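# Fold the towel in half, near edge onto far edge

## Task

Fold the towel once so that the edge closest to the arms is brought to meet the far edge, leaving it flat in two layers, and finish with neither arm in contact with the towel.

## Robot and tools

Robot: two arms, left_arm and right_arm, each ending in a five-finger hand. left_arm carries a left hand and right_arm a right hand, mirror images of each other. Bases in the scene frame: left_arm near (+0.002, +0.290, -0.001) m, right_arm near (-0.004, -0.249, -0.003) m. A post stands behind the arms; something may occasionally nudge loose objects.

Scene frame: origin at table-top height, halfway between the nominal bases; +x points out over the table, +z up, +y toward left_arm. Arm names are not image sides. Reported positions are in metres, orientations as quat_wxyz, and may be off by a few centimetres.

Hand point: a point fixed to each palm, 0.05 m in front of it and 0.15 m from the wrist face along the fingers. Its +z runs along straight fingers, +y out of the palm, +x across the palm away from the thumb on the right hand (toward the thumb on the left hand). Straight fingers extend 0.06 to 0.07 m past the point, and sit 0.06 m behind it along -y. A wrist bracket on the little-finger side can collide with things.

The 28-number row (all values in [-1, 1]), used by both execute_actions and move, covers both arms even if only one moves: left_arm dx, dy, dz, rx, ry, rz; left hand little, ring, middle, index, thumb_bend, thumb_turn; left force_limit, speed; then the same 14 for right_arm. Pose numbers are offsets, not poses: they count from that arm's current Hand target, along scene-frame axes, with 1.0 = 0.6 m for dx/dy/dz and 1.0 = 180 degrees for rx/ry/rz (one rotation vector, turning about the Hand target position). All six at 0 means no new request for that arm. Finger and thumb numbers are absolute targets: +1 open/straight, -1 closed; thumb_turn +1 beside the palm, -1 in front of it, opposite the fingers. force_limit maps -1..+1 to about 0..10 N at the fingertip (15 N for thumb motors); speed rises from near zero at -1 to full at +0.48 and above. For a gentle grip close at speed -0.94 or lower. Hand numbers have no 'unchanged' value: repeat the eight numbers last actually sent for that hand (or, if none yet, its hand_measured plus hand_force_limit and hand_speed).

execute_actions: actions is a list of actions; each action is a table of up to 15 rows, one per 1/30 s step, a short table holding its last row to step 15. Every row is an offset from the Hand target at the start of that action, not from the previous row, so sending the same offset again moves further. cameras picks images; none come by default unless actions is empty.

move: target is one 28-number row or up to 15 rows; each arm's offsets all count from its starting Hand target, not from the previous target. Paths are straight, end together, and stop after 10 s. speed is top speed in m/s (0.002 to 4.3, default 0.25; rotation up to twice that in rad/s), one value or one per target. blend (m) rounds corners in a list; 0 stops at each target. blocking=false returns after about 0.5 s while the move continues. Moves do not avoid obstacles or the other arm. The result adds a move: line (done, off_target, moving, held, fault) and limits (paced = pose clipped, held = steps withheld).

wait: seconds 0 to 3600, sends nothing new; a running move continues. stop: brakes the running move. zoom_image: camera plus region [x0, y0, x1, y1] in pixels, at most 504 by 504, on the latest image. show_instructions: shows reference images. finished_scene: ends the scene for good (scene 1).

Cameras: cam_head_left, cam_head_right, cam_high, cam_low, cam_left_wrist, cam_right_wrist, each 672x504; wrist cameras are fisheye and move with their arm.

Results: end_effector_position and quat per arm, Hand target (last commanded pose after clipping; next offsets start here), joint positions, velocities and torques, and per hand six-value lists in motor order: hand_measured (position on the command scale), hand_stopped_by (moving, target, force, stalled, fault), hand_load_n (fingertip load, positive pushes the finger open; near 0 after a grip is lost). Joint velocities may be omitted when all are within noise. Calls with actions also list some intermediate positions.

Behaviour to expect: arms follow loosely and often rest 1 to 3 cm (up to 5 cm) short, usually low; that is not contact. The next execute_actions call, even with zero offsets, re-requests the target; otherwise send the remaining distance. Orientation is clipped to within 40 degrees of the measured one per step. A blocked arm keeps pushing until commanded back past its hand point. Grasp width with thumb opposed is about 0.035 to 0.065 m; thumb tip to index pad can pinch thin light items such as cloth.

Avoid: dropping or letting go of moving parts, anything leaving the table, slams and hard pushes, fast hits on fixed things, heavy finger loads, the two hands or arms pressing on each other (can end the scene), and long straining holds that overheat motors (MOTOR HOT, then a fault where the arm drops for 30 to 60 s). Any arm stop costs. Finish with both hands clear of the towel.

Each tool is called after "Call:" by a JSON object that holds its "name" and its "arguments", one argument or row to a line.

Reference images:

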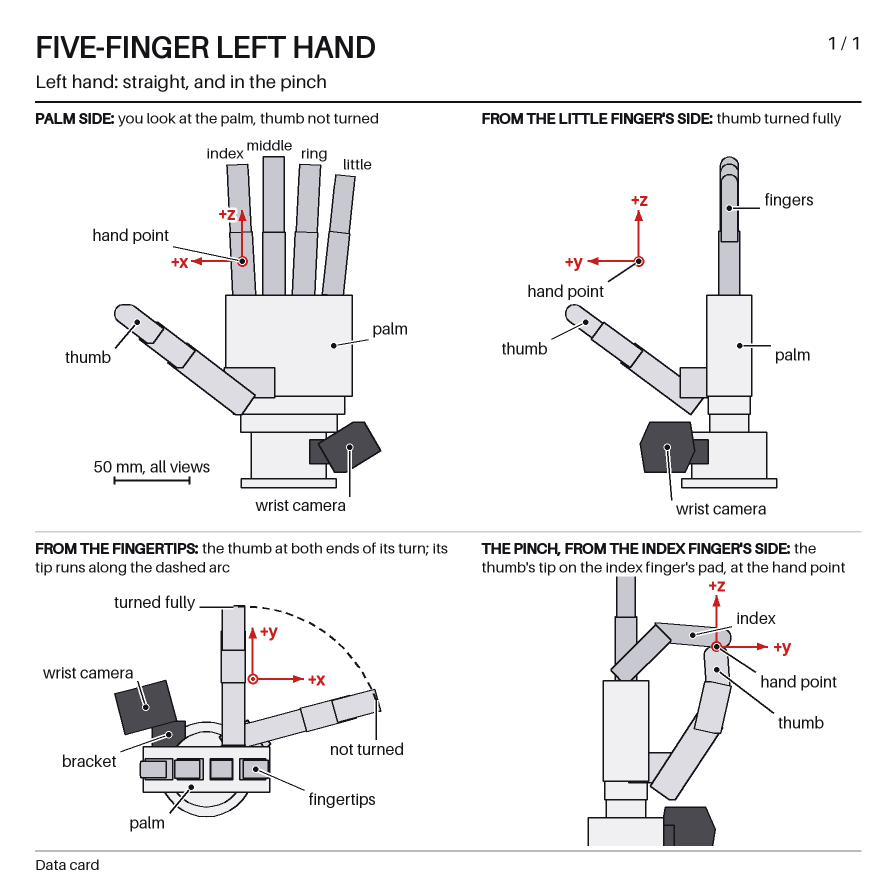

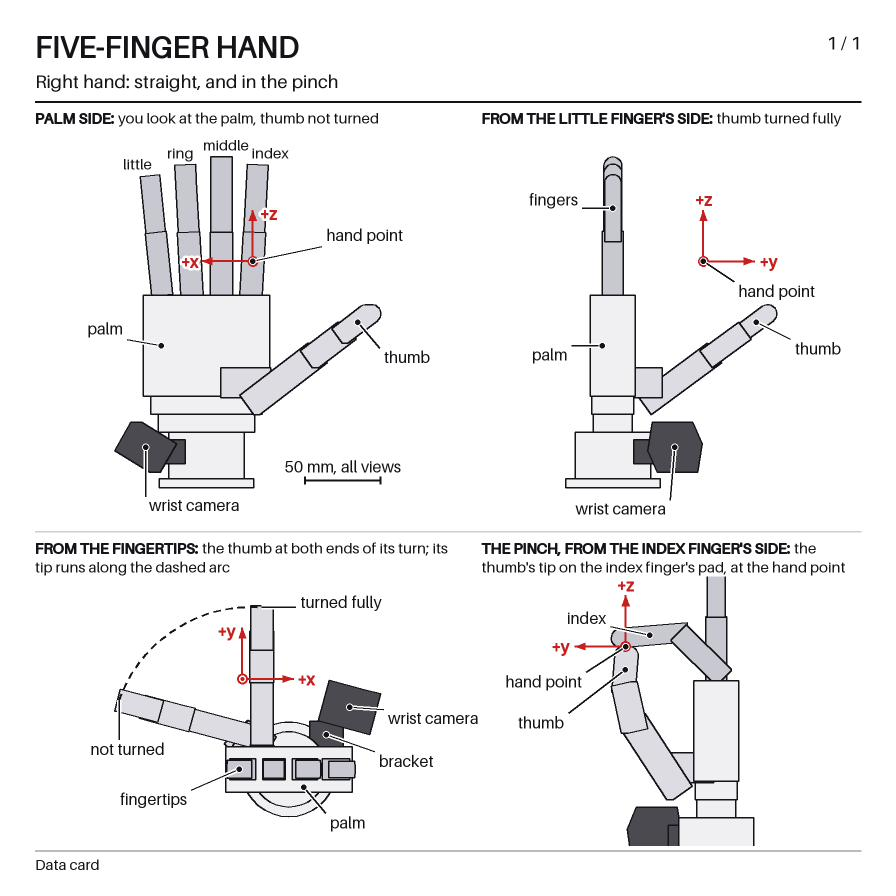

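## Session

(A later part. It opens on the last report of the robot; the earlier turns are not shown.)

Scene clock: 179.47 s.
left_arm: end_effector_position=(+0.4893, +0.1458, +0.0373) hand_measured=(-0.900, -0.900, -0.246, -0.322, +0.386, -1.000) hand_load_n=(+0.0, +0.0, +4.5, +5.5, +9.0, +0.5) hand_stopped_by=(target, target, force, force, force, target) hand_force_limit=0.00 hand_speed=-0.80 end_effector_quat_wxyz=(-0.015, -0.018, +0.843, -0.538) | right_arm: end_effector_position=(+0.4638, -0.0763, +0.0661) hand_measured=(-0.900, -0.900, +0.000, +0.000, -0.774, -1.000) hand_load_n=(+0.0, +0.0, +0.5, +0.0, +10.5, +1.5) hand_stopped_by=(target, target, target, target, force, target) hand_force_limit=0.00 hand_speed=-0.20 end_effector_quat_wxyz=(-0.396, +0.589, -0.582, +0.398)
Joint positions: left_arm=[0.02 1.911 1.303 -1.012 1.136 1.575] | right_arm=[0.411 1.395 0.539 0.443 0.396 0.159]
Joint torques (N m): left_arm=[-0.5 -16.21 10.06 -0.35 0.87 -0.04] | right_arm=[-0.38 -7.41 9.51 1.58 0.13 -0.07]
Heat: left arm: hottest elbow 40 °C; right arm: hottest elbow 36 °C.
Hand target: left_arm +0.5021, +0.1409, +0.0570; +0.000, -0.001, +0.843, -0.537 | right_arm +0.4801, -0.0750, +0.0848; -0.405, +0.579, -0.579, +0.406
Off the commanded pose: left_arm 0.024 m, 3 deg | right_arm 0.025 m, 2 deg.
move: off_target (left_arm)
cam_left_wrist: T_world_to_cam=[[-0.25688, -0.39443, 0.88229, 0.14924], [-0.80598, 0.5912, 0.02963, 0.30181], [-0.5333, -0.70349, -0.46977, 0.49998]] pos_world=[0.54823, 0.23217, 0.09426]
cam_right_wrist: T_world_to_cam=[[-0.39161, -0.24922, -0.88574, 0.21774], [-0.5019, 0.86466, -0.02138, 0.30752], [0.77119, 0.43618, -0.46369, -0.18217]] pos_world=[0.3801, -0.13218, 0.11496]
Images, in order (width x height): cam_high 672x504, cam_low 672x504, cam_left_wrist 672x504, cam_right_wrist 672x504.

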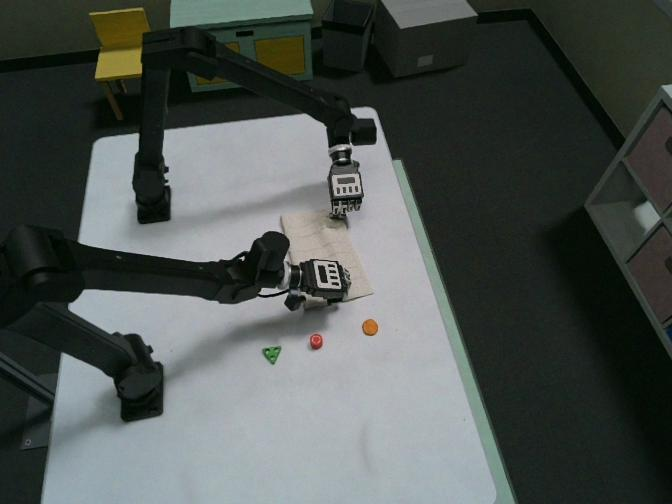

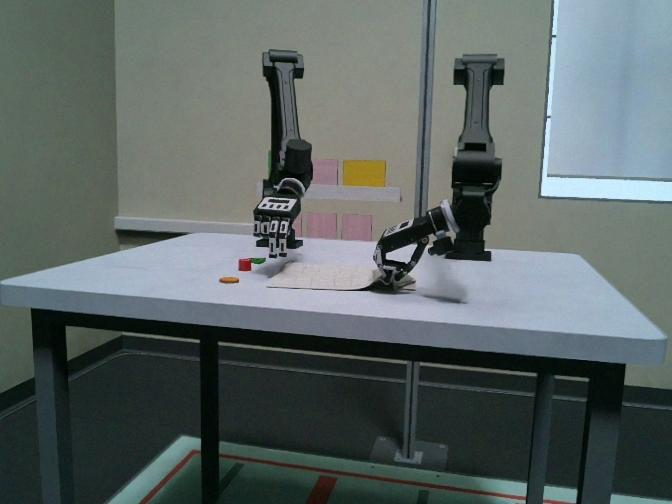

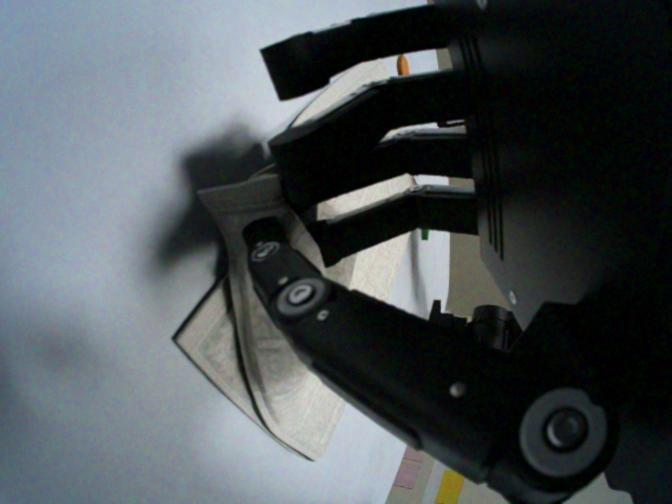

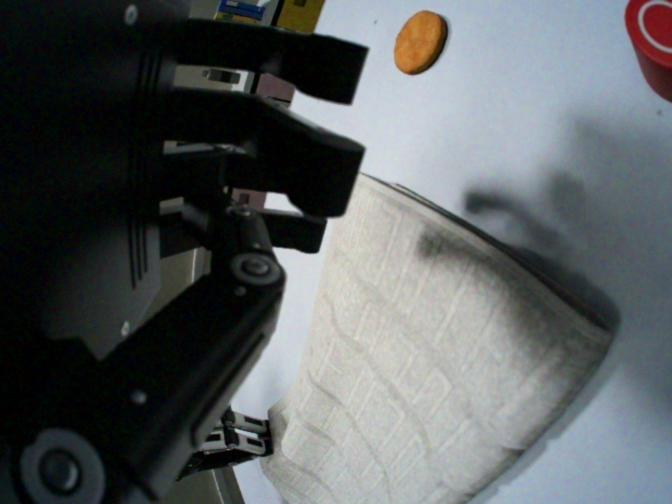

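Call:
{"name": "move", "arguments": {
  "target": [
    [0,0,0,0,0,0,-0.9,-0.9,-0.35,-0.35,0.15,-1,0,-0.8,-0.02,-0.108,0.09,0,0,0.25,-0.9,-0.9,0.1,0.1,0.6,-1,0,-0.4],
    [0,0,0.0,0,0,0,-0.9,-0.9,-0.35,-0.35,0.15,-1,0,-0.8,0.0815,0.04,0.0,0,0,0.5,-0.9,-0.9,0.1,0.1,0.6,-1,0,-0.4]
  ],
  "cameras": ["all"],
  "speed": 0.15
}}

Call:
{"name": "zoom_image", "arguments": {
  "camera": "cam_low",
  "region": [240, 200, 440, 310]
}}

Call:
{"name": "zoom_image", "arguments": {
  "camera": "cam_high",
  "region": [260, 190, 420, 330]
}}

Scene clock: 188.90 s.
left_arm: end_effector_position=(+0.4893, +0.1458, +0.0373) hand_measured=(-0.900, -0.900, -0.246, -0.322, +0.386, -1.000) hand_load_n=(+0.0, +0.5, +4.5, +5.5, +8.5, +0.0) hand_stopped_by=(target, target, force, force, force, target) hand_force_limit=0.00 hand_speed=-0.80 end_effector_quat_wxyz=(-0.015, -0.018, +0.843, -0.538) | right_arm: end_effector_position=(+0.5171, -0.0578, +0.0801) hand_measured=(-0.900, -0.900, +0.100, +0.100, +0.600, -1.000) hand_load_n=(+0.0, +0.0, +0.5, +0.0, +0.0, +0.0) hand_stopped_by=(target, target, target, target, target, target) hand_force_limit=0.00 hand_speed=-0.40 end_effector_quat_wxyz=(-0.572, +0.820, -0.013, -0.004)
Joint positions: left_arm=[0.02 1.911 1.303 -1.012 1.136 1.575] | right_arm=[0.033 1.898 1.38 -0.884 -1.213 -1.367]
Joint torques (N m): left_arm=[-0.44 -16.38 10.09 -0.38 0.89 -0.06] | right_arm=[1.26 -12.98 10.41 0.09 -1.07 -0.08]
Heat: left arm: hottest elbow 40 °C; right arm: hottest elbow 37 °C.
Hand target: left_arm +0.5021, +0.1409, +0.0570; +0.000, -0.001, +0.843, -0.537 | right_arm +0.5289, -0.0510, +0.0849; -0.574, +0.819, +0.000, +0.000
Off the commanded pose: left_arm 0.024 m, 3 deg | right_arm 0.015 m, 2 deg.
move: off_target (right_arm)
cam_left_wrist: T_world_to_cam=[[-0.25688, -0.39443, 0.88229, 0.14924], [-0.80598, 0.5912, 0.02963, 0.30181], [-0.5333, -0.70349, -0.46977, 0.49998]] pos_world=[0.54823, 0.23217, 0.09426]
cam_right_wrist: T_world_to_cam=[[0.2139, -0.37278, -0.90293, -0.0633], [-0.87689, -0.48059, -0.00932, 0.43376], [-0.43047, 0.79377, -0.42968, 0.41447]] pos_world=[0.57232, -0.14413, 0.12498]

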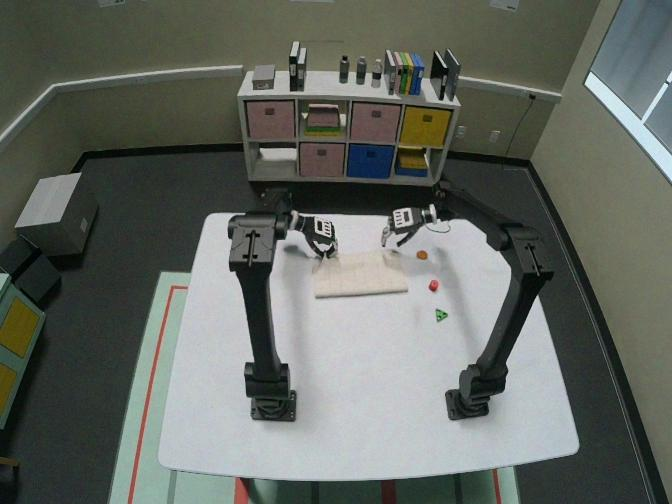

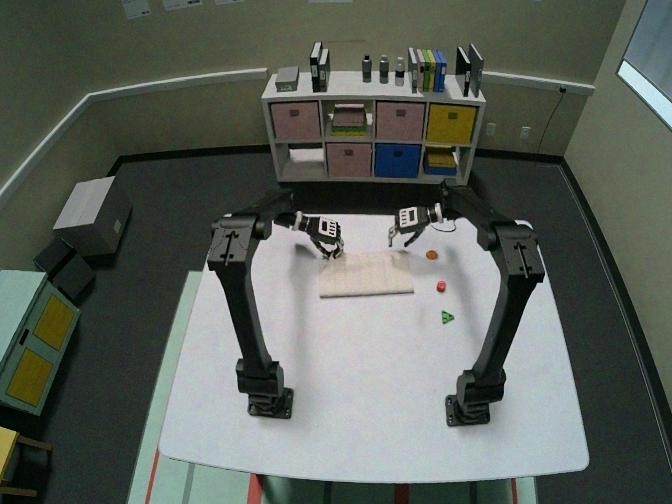

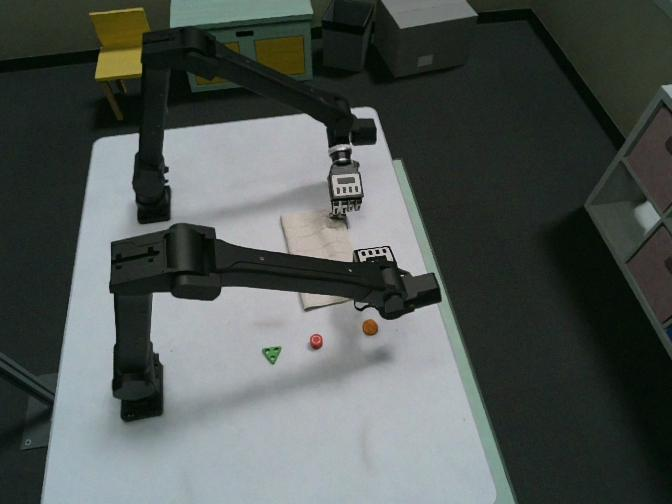

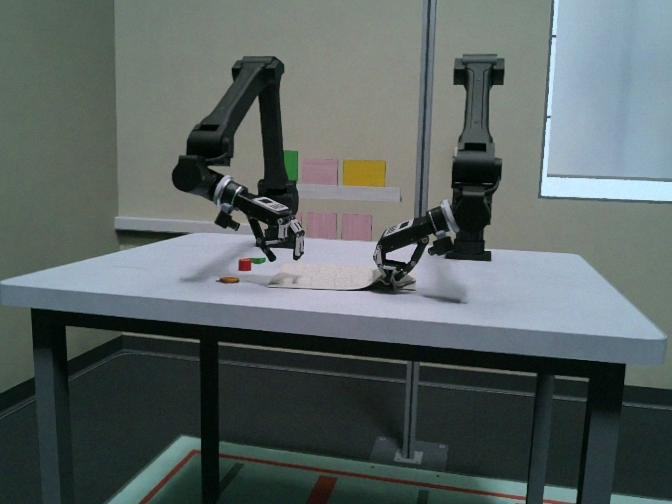

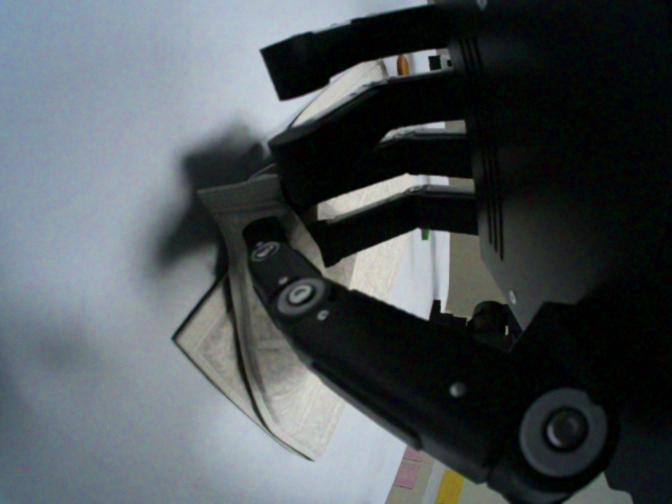

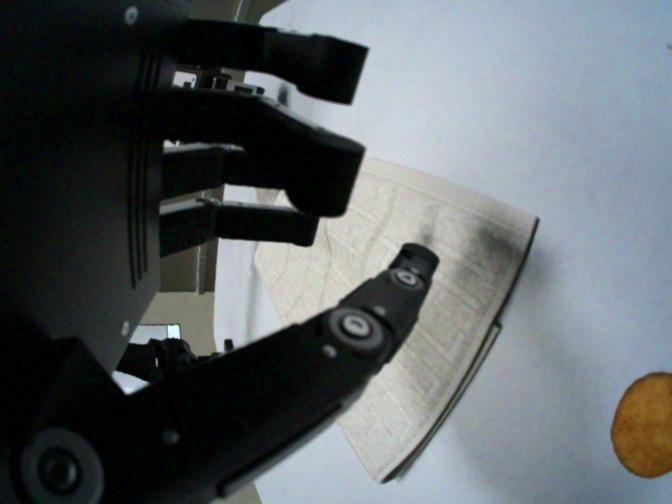

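Scaled by 2.520.

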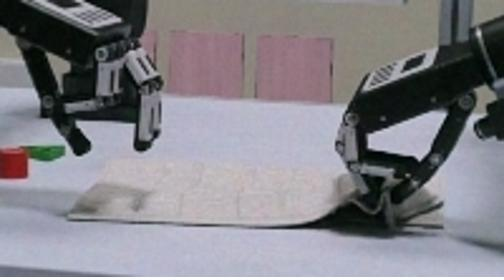

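Scaled by 3.150.

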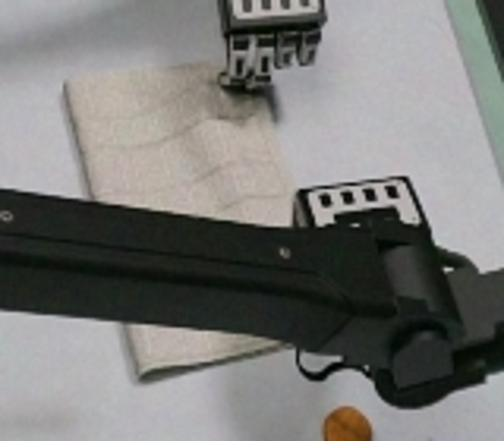

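Call:
{"name": "move", "arguments": {
  "target": [
    [0,0,0,0,0,0,-0.9,-0.9,-0.35,-0.35,0.15,-1,0,-0.8,-0.0298,0.0267,-0.05,0,0,0,-0.9,-0.9,0.1,0.1,0.6,-1,0,-0.4],
    [0,0,0,0,0,0,-0.9,-0.9,-0.35,-0.35,0.15,-1,0,-0.8,-0.0298,0.0267,-0.092,0,0,0,-0.9,-0.9,0.1,0.1,0.6,-1,0,-0.4]
  ],
  "cameras": ["cam_low","cam_high","cam_right_wrist"],
  "speed": 0.06
}}

Call:
{"name": "zoom_image", "arguments": {
  "camera": "cam_low",
  "region": [240, 200, 380, 310]
}}

Call:
{"name": "zoom_image", "arguments": {
  "camera": "cam_right_wrist",
  "region": [260, 120, 600, 460]
}}

Scene clock: 192.20 s.
left_arm: end_effector_position=(+0.4893, +0.1458, +0.0373) hand_measured=(-0.900, -0.900, -0.246, -0.322, +0.386, -1.000) hand_load_n=(+0.0, +0.0, +4.5, +5.0, +9.0, +0.0) hand_stopped_by=(target, target, force, force, force, target) hand_force_limit=0.00 hand_speed=-0.80 end_effector_quat_wxyz=(-0.015, -0.018, +0.843, -0.538) | right_arm: end_effector_position=(+0.5128, -0.0401, +0.0373) hand_measured=(-0.900, -0.900, +0.100, +0.100, +0.600, -1.000) hand_load_n=(+0.0, +0.0, +0.0, +0.0, +0.0, +0.0) hand_stopped_by=(target, target, target, target, target, target) hand_force_limit=0.00 hand_speed=-0.40 end_effector_quat_wxyz=(-0.575, +0.818, -0.001, +0.005)
Joint positions: left_arm=[0.02 1.911 1.303 -1.012 1.136 1.575] | right_arm=[0.065 1.935 1.301 -0.676 -1.213 -1.301]
Joint torques (N m): left_arm=[-0.32 -16.56 10.11 -0.35 0.86 -0.04] | right_arm=[1.14 -13.1 6.65 1.36 -0.76 0.11]
Heat: left arm: hottest elbow 40 °C; right arm: hottest elbow 37 °C.
Hand target: left_arm +0.5021, +0.1409, +0.0570; +0.000, -0.001, +0.843, -0.537 | right_arm +0.5110, -0.0349, +0.0296; -0.574, +0.819, +0.000, +0.000
Off the commanded pose: left_arm 0.024 m, 3 deg | right_arm 0.009 m, 1 deg.
move: done
cam_right_wrist: T_world_to_cam=[[0.24377, -0.36467, -0.89866, -0.10958], [-0.87167, -0.4886, -0.03818, 0.43621], [-0.42516, 0.79265, -0.43698, 0.3776]] pos_world=[0.56749, -0.12614, 0.08319]
Images, in order (width x height): cam_high 672x504, cam_low 672x504, cam_right_wrist 672x504.

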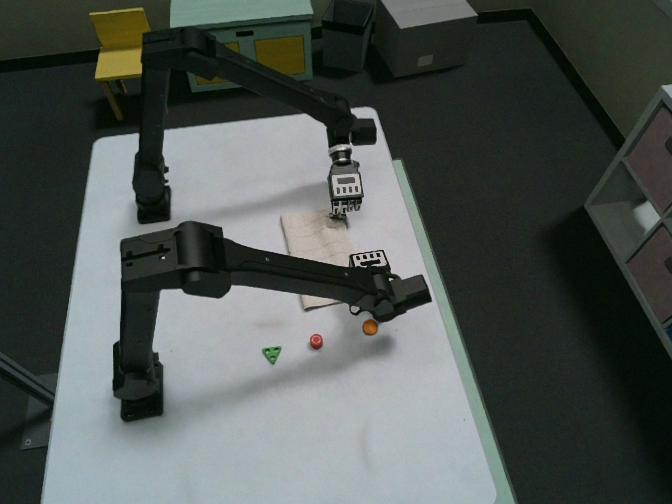

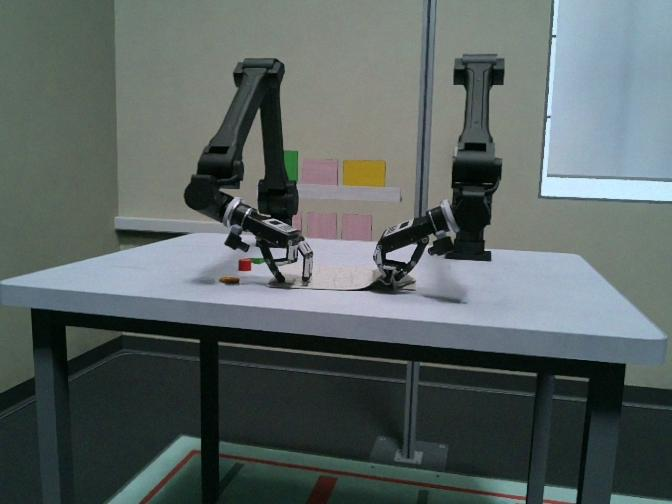

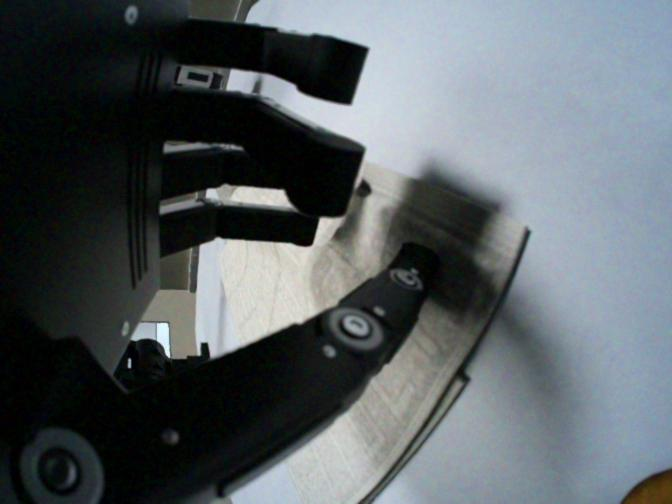

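Scaled by 3.600.

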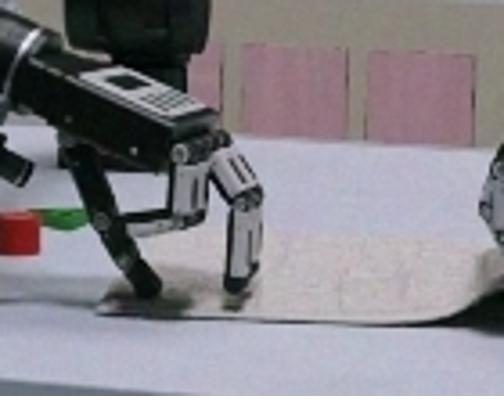

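Scaled by 1.482 from the camera's image (finer frame: 960x720).

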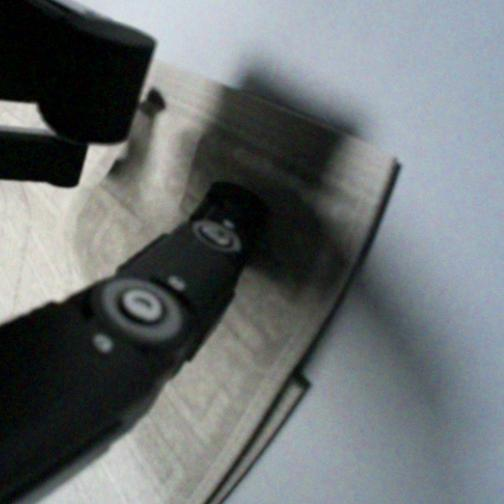

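Call:
{"name": "move", "arguments": {
  "target": [
    [0,0,0,0,0,0,-0.9,-0.9,-0.35,-0.35,0.15,-1,0,-0.8,0,-0.005,-0.033,0,0,0,-0.9,-0.9,0.1,0.1,0.6,-1,0,-0.4]
  ],
  "cameras": ["cam_low","cam_right_wrist"],
  "speed": 0.04
}}

Call:
{"name": "zoom_image", "arguments": {
  "camera": "cam_low",
  "region": [240, 200, 380, 310]
}}

Scene clock: 193.40 s.
left_arm: end_effector_position=(+0.4893, +0.1458, +0.0373) hand_measured=(-0.900, -0.900, -0.246, -0.322, +0.386, -1.000) hand_load_n=(+0.0, +0.0, +4.5, +5.0, +9.0, +0.0) hand_stopped_by=(target, target, force, force, force, target) hand_force_limit=0.00 hand_speed=-0.80 end_effector_quat_wxyz=(-0.015, -0.018, +0.843, -0.538) | right_arm: end_effector_position=(+0.5163, -0.0394, +0.0326) hand_measured=(-0.900, -0.900, +0.100, +0.100, +0.600, -1.000) hand_load_n=(+0.0, +0.0, +0.0, +0.0, -2.0, +1.0) hand_stopped_by=(target, target, target, target, target, target) hand_force_limit=0.00 hand_speed=-0.40 end_effector_quat_wxyz=(-0.577, +0.817, +0.004, +0.010)
Joint positions: left_arm=[0.02 1.911 1.303 -1.012 1.136 1.575] | right_arm=[0.065 1.945 1.301 -0.652 -1.216 -1.301]
Joint torques (N m): left_arm=[-0.56 -16.44 10.02 -0.36 0.87 -0.04] | right_arm=[0.79 -11.99 5.83 1.57 -0.68 -0.08]
Heat: left arm: hottest elbow 40 °C; right arm: hottest elbow 37 °C.
Hand target: left_arm +0.5021, +0.1409, +0.0570; +0.000, -0.001, +0.843, -0.537 | right_arm +0.5110, -0.0379, +0.0098; -0.574, +0.819, +0.000, +0.000
Off the commanded pose: left_arm 0.024 m, 3 deg | right_arm 0.023 m, 1 deg.
move: off_target (right_arm)
cam_right_wrist: T_world_to_cam=[[0.25584, -0.36078, -0.89687, -0.12052], [-0.87068, -0.48913, -0.05161, 0.43932], [-0.42007, 0.79409, -0.43926, 0.37406]] pos_world=[0.57047, -0.12564, 0.07889]

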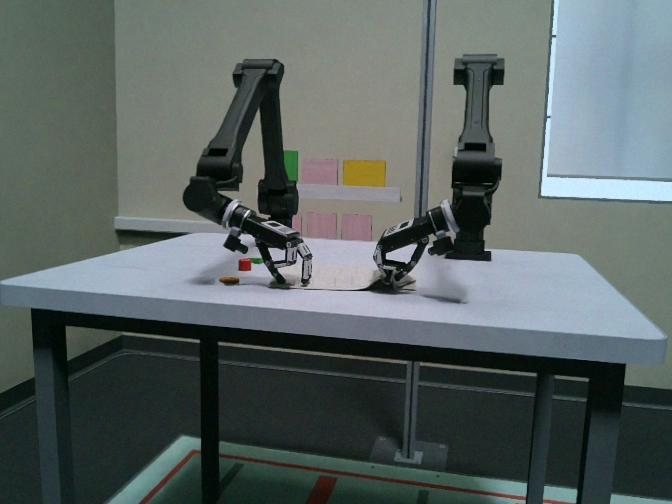

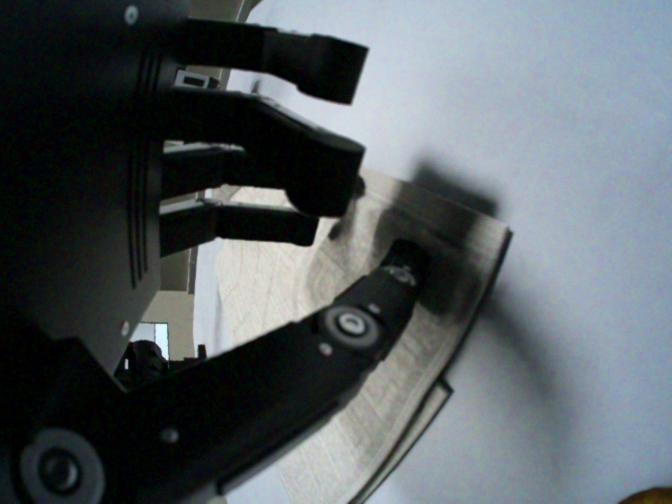

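Scaled by 3.600.

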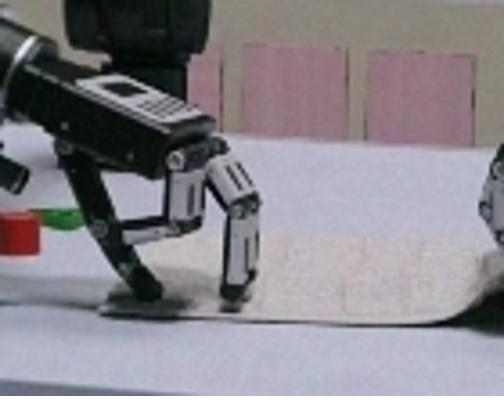

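Call:
{"name": "move", "arguments": {
  "target": [
    [0,0,0,0,0,0,-0.9,-0.9,-0.35,-0.35,0.15,-1,0,-0.8,0,0,-0.012,0,0,0,-0.9,-0.9,-0.35,-0.35,0.15,-1,0,-0.8]
  ],
  "cameras": ["cam_low","cam_high","cam_right_wrist"],
  "speed": 0.01
}}

Call:
{"name": "zoom_image", "arguments": {
  "camera": "cam_low",
  "region": [240, 200, 380, 310]
}}

Scene clock: 195.17 s.
left_arm: end_effector_position=(+0.4893, +0.1458, +0.0373) hand_measured=(-0.900, -0.900, -0.246, -0.322, +0.386, -1.000) hand_load_n=(+0.0, +0.0, +4.5, +5.5, +8.5, +0.5) hand_stopped_by=(target, target, force, force, force, target) hand_force_limit=0.00 hand_speed=-0.80 end_effector_quat_wxyz=(-0.015, -0.018, +0.843, -0.538) | right_arm: end_effector_position=(+0.5171, -0.0393, +0.0249) hand_measured=(-0.900, -0.900, -0.340, -0.350, +0.282, -1.000) hand_load_n=(+0.0, +0.0, +7.0, +0.0, +8.5, +0.0) hand_stopped_by=(target, target, force, target, force, target) hand_force_limit=0.00 hand_speed=-0.80 end_effector_quat_wxyz=(-0.577, +0.817, +0.004, +0.011)
Joint positions: left_arm=[0.02 1.911 1.303 -1.012 1.136 1.575] | right_arm=[0.065 1.958 1.297 -0.633 -1.216 -1.301]
Joint torques (N m): left_arm=[-0.44 -16.38 10.03 -0.34 0.87 -0.05] | right_arm=[0.79 -12.1 5.76 1.42 -0.68 -0.08]
Heat: left arm: hottest elbow 40 °C; right arm: hottest elbow 37 °C.
Hand target: left_arm +0.5021, +0.1409, +0.0570; +0.000, -0.001, +0.843, -0.537 | right_arm +0.5110, -0.0379, +0.0025; -0.574, +0.819, +0.000, +0.000
Off the commanded pose: left_arm 0.024 m, 3 deg | right_arm 0.023 m, 1 deg.
move: off_target (right_arm)
cam_right_wrist: T_world_to_cam=[[0.25783, -0.36065, -0.89636, -0.12863], [-0.87056, -0.48914, -0.0536, 0.43965], [-0.41911, 0.79415, -0.44008, 0.37046]] pos_world=[0.57117, -0.12554, 0.07129]
Images, in order (width x height): cam_high 672x504, cam_low 672x504, cam_right_wrist 672x504.

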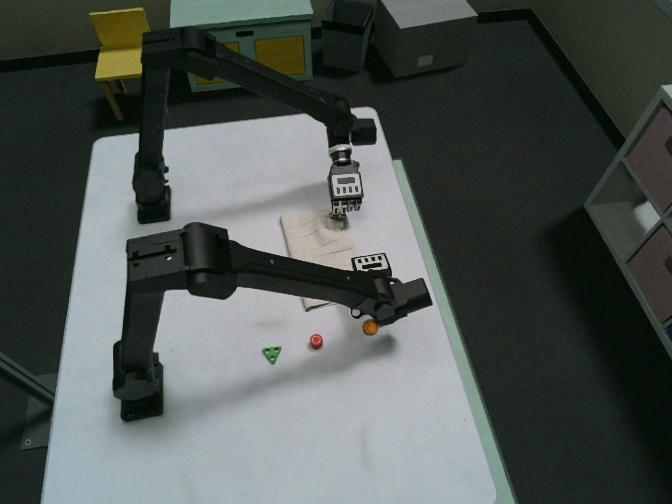

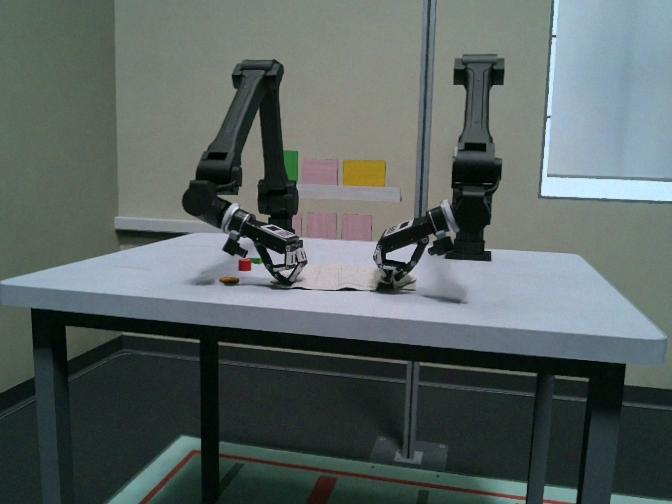

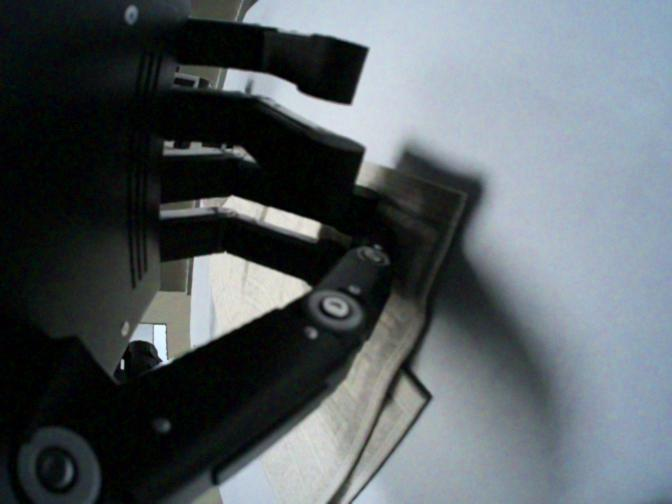

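Scaled by 3.600.

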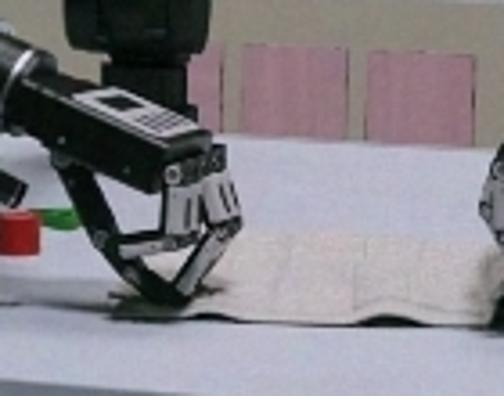

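Call:
{"name": "move", "arguments": {
  "target": [
    [0,0,0,0,0,0,-0.9,-0.9,-0.35,-0.35,0.15,-1,0,-0.8,0,0,0.01,0,0,0,-0.9,-0.9,-0.35,-0.5,0.15,-1,0,-0.8],
    [0,0,0.06,0,0,0,-0.9,-0.9,-0.35,-0.35,0.15,-1,0,-0.8,0,0,0.12,0,0,0,-0.9,-0.9,-0.35,-0.5,0.15,-1,0,-0.8]
  ],
  "cameras": ["cam_low","cam_high","cam_left_wrist","cam_right_wrist"],
  "speed": 0.05
}}

Call:
{"name": "zoom_image", "arguments": {
  "camera": "cam_low",
  "region": [240, 200, 440, 310]
}}

Scene clock: 197.90 s.
left_arm: end_effector_position=(+0.4899, +0.1459, +0.0717) hand_measured=(-0.900, -0.900, -0.246, -0.322, +0.386, -1.000) hand_load_n=(+0.0, +0.0, +4.0, +5.5, +9.0, +0.0) hand_stopped_by=(target, target, force, force, force, target) hand_force_limit=0.00 hand_speed=-0.80 end_effector_quat_wxyz=(-0.017, -0.018, +0.843, -0.538) | right_arm: end_effector_position=(+0.4974, -0.0412, +0.0584) hand_measured=(-0.900, -0.900, -0.340, -0.456, +0.282, -1.000) hand_load_n=(+0.0, +0.0, +6.5, +6.0, +9.0, -0.5) hand_stopped_by=(target, target, force, force, force, target) hand_force_limit=0.00 hand_speed=-0.80 end_effector_quat_wxyz=(-0.574, +0.819, -0.014, -0.015)
Joint positions: left_arm=[0.02 1.865 1.339 -1.096 1.136 1.575] | right_arm=[0.065 1.891 1.297 -0.765 -1.214 -1.301]
Joint torques (N m): left_arm=[-0.5 -16.38 10.63 -0.38 0.88 -0.06] | right_arm=[0.79 -14.62 9.8 0.2 -0.76 -0.04]
Heat: left arm: hottest elbow 41 °C; right arm: hottest elbow 36 °C.
Hand target: left_arm +0.5021, +0.1409, +0.0930; +0.000, -0.001, +0.843, -0.537 | right_arm +0.5110, -0.0379, +0.0745; -0.574, +0.819, +0.000, +0.000
Off the commanded pose: left_arm 0.025 m, 3 deg | right_arm 0.021 m, 2 deg.
move: off_target (left_arm, right_arm)
cam_left_wrist: T_world_to_cam=[[-0.25419, -0.39478, 0.88291, 0.11777], [-0.80585, 0.59123, 0.03236, 0.30094], [-0.53478, -0.70327, -0.46842, 0.51701]] pos_world=[0.54893, 0.23217, 0.12845]
cam_right_wrist: T_world_to_cam=[[0.19955, -0.36708, -0.90853, -0.06473], [-0.87228, -0.48896, 0.00597, 0.42077], [-0.44643, 0.79131, -0.41777, 0.39063]] pos_world=[0.55433, -0.12713, 0.10188]
Images, in order (width x height): cam_high 672x504, cam_low 672x504, cam_left_wrist 672x504, cam_right_wrist 672x504.

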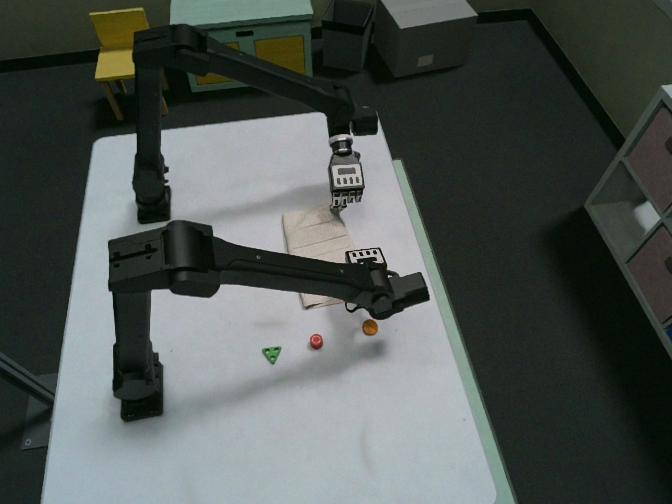

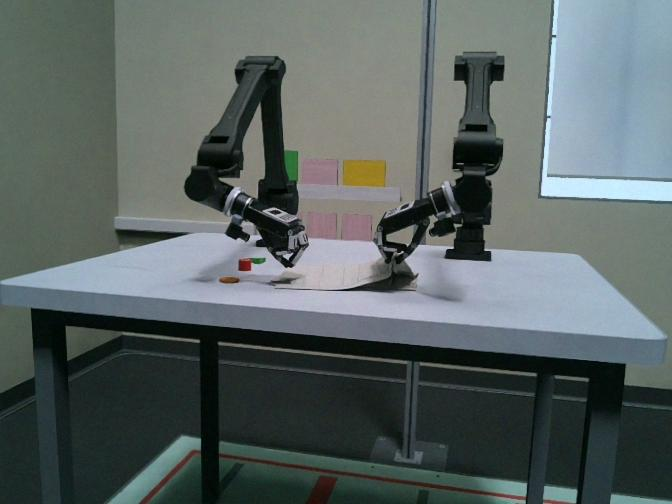

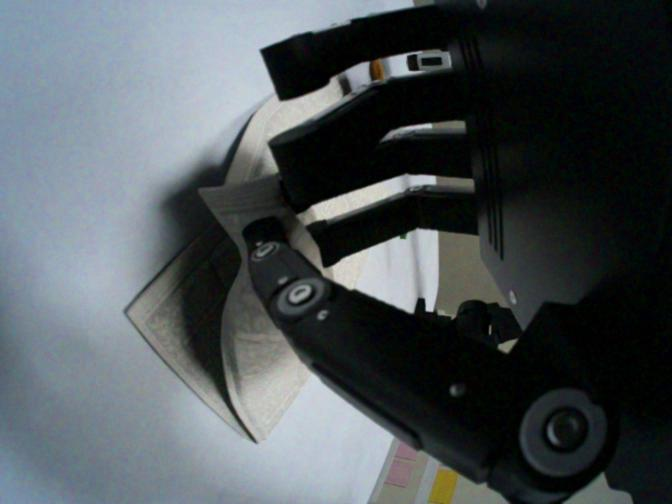

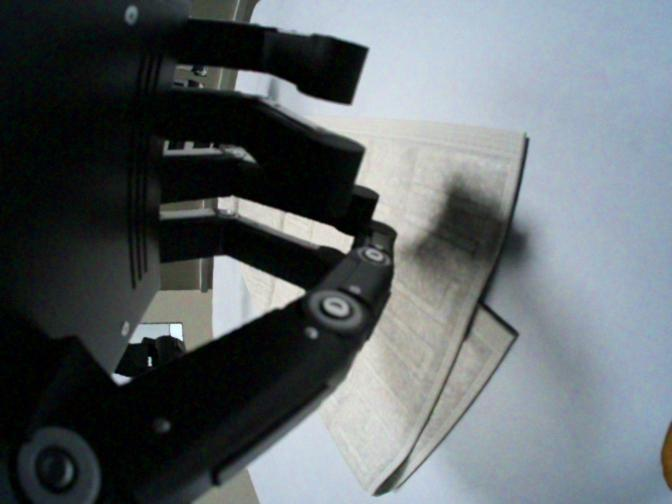

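Scaled by 2.520.

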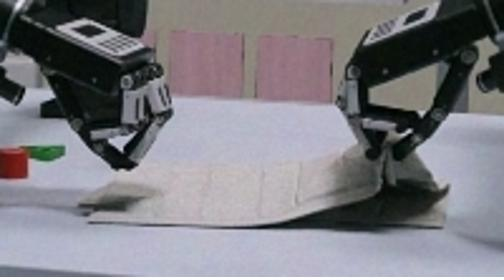

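Call:
{"name": "move", "arguments": {
  "target": [
    [0,0,-0.085,0,0,0,-0.9,-0.9,-0.35,-0.35,0.15,-1,0,-0.8,0.015,0.0365,0.01,-0.0278,0,0,-0.9,-0.9,0.1,0.1,0.6,-1,0,-0.4],
    [0,0,-0.085,0,0,0,-0.9,-0.9,-0.35,-0.35,0.15,-1,0,-0.8,0.015,0.0365,-0.07,-0.0278,0,0,-0.9,-0.9,0.1,0.1,0.6,-1,0,-0.4]
  ],
  "cameras": ["cam_low","cam_high","cam_left_wrist","cam_right_wrist"],
  "speed": 0.06
}}

Call:
{"name": "zoom_image", "arguments": {
  "camera": "cam_low",
  "region": [240, 200, 440, 310]
}}

Scene clock: 201.83 s.
left_arm: end_effector_position=(+0.5005, +0.1461, +0.0469) hand_measured=(-0.900, -0.900, -0.246, -0.322, +0.386, -1.000) hand_load_n=(+0.0, +0.0, +4.0, +5.0, +8.5, +0.0) hand_stopped_by=(target, target, force, force, force, target) hand_force_limit=0.00 hand_speed=-0.80 end_effector_quat_wxyz=(+0.000, -0.008, +0.843, -0.538) | right_arm: end_effector_position=(+0.5209, -0.0218, +0.0403) hand_measured=(-0.900, -0.900, +0.100, +0.100, +0.600, -1.000) hand_load_n=(+0.0, +0.0, +0.0, +0.0, +0.0, +0.0) hand_stopped_by=(target, target, target, target, target, target) hand_force_limit=0.00 hand_speed=-0.40 end_effector_quat_wxyz=(-0.539, +0.843, -0.001, +0.004)
Joint positions: left_arm=[0.02 1.903 1.326 -1.007 1.136 1.575] | right_arm=[0.117 1.929 1.342 -0.675 -1.115 -1.236]
Joint torques (N m): left_arm=[-0.5 -14.33 7.31 0.81 0.88 -0.04] | right_arm=[1.26 -13.63 7.25 1.48 -0.7 0.07]
Heat: left arm: hottest elbow 41 °C; right arm: hottest elbow 37 °C.
Hand target: left_arm +0.5020, +0.1409, +0.0419; +0.000, -0.001, +0.843, -0.537 | right_arm +0.5202, -0.0161, +0.0327; -0.537, +0.843, +0.000, +0.000
Off the commanded pose: left_arm 0.007 m, 1 deg | right_arm 0.010 m, 1 deg.
move: done
cam_left_wrist: T_world_to_cam=[[-0.28765, -0.39557, 0.87223, 0.15979], [-0.8065, 0.59123, 0.00215, 0.31191], [-0.51654, -0.70283, -0.48909, 0.50306]] pos_world=[0.55737, 0.23237, 0.10599]
cam_right_wrist: T_world_to_cam=[[0.24095, -0.44216, -0.86396, -0.10378], [-0.87213, -0.48921, 0.00715, 0.45075], [-0.42582, 0.75177, -0.5035, 0.37003]] pos_world=[0.57569, -0.10355, 0.09343]
Images, in order (width x height): cam_high 672x504, cam_low 672x504, cam_left_wrist 672x504, cam_right_wrist 672x504.

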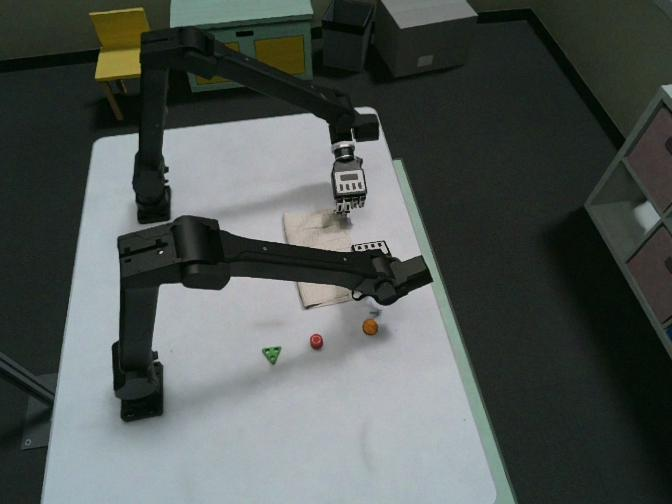

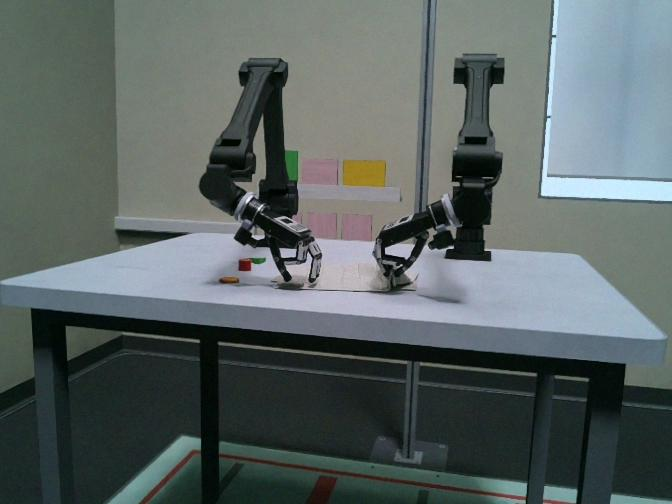

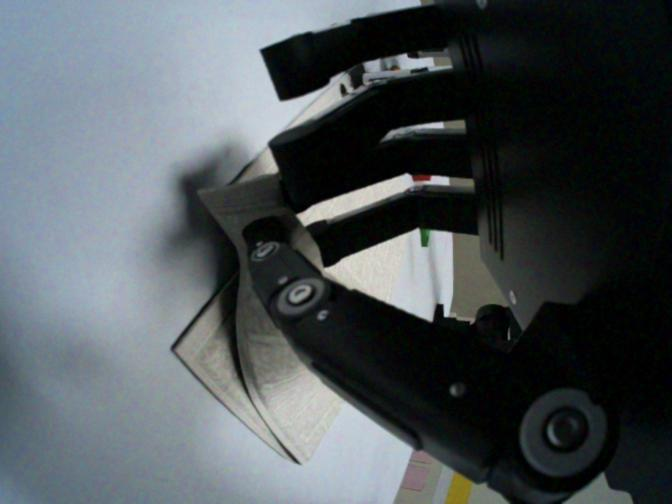

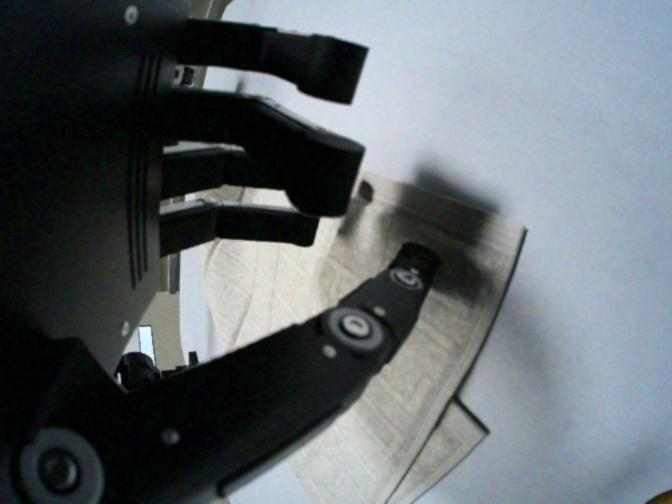

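Scaled by 2.520.

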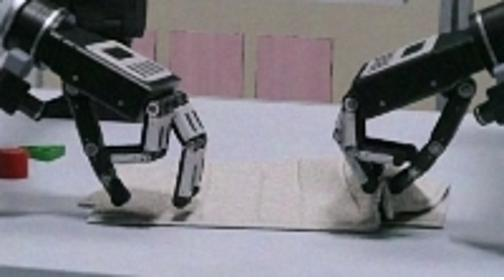

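Now press and close the right pinch.

Call:
{"name": "move", "arguments": {
  "target": [
    [0,0,0,0,0,0,-0.9,-0.9,-0.35,-0.35,0.15,-1,0,-0.8,-0.005,-0.003,-0.045,0,0,0,-0.9,-0.9,0.1,0.1,0.6,-1,0,-0.4]
  ],
  "cameras": ["cam_low","cam_right_wrist"],
  "speed": 0.04
}}

Call:
{"name": "zoom_image", "arguments": {
  "camera": "cam_low",
  "region": [240, 200, 440, 310]
}}

Scene clock: 203.17 s.
left_arm: end_effector_position=(+0.5005, +0.1461, +0.0469) hand_measured=(-0.900, -0.900, -0.246, -0.322, +0.386, -1.000) hand_load_n=(+0.0, +0.0, +4.5, +5.0, +9.0, +0.0) hand_stopped_by=(target, target, force, force, force, target) hand_force_limit=0.00 hand_speed=-0.80 end_effector_quat_wxyz=(+0.000, -0.008, +0.843, -0.538) | right_arm: end_effector_position=(+0.5233, -0.0208, +0.0298) hand_measured=(-0.900, -0.900, +0.100, +0.100, +0.600, -1.000) hand_load_n=(+0.0, +0.0, +0.0, +0.0, -2.0, +1.0) hand_stopped_by=(target, target, target, target, target, target) hand_force_limit=0.00 hand_speed=-0.40 end_effector_quat_wxyz=(-0.542, +0.840, +0.003, +0.012)
Joint positions: left_arm=[0.02 1.903 1.326 -1.007 1.136 1.575] | right_arm=[0.117 1.942 1.326 -0.621 -1.119 -1.23]
Joint torques (N m): left_arm=[-0.38 -14.04 7.27 0.8 0.89 -0.03] | right_arm=[1.03 -12.1 6.02 1.7 -0.53 -0.05]
Heat: left arm: hottest elbow 41 °C; right arm: hottest elbow 36 °C.
Hand target: left_arm +0.5020, +0.1409, +0.0419; +0.000, -0.001, +0.843, -0.537 | right_arm +0.5171, -0.0179, +0.0055; -0.537, +0.843, +0.000, +0.000
Off the commanded pose: left_arm 0.007 m, 1 deg | right_arm 0.025 m, 2 deg.
move: off_target (right_arm)
cam_right_wrist: T_world_to_cam=[[0.25606, -0.4361, -0.8627, -0.12079], [-0.87268, -0.48814, -0.01227, 0.45423], [-0.41577, 0.756, -0.50556, 0.35993]] pos_world=[0.57697, -0.10306, 0.08333]

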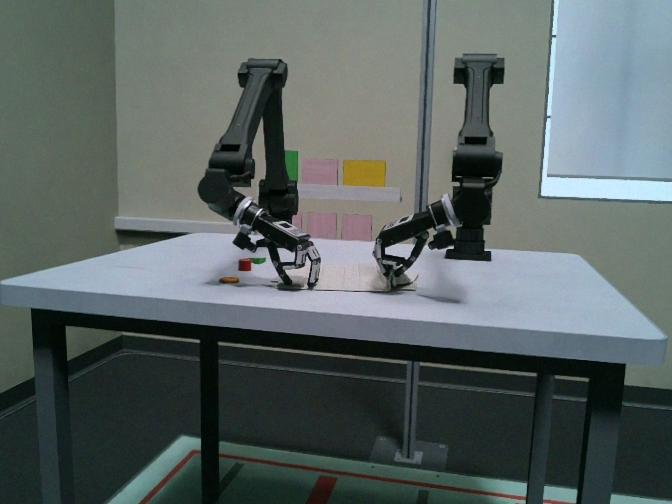

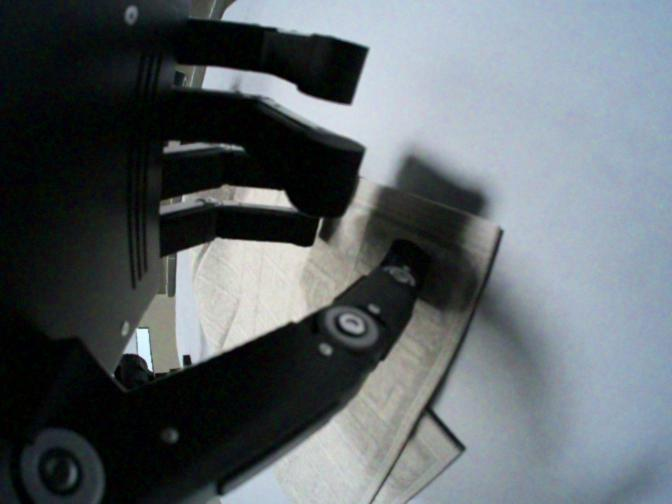

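Scaled by 2.520.

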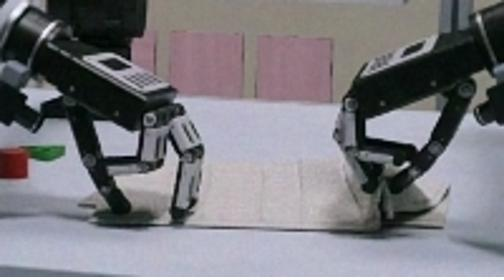

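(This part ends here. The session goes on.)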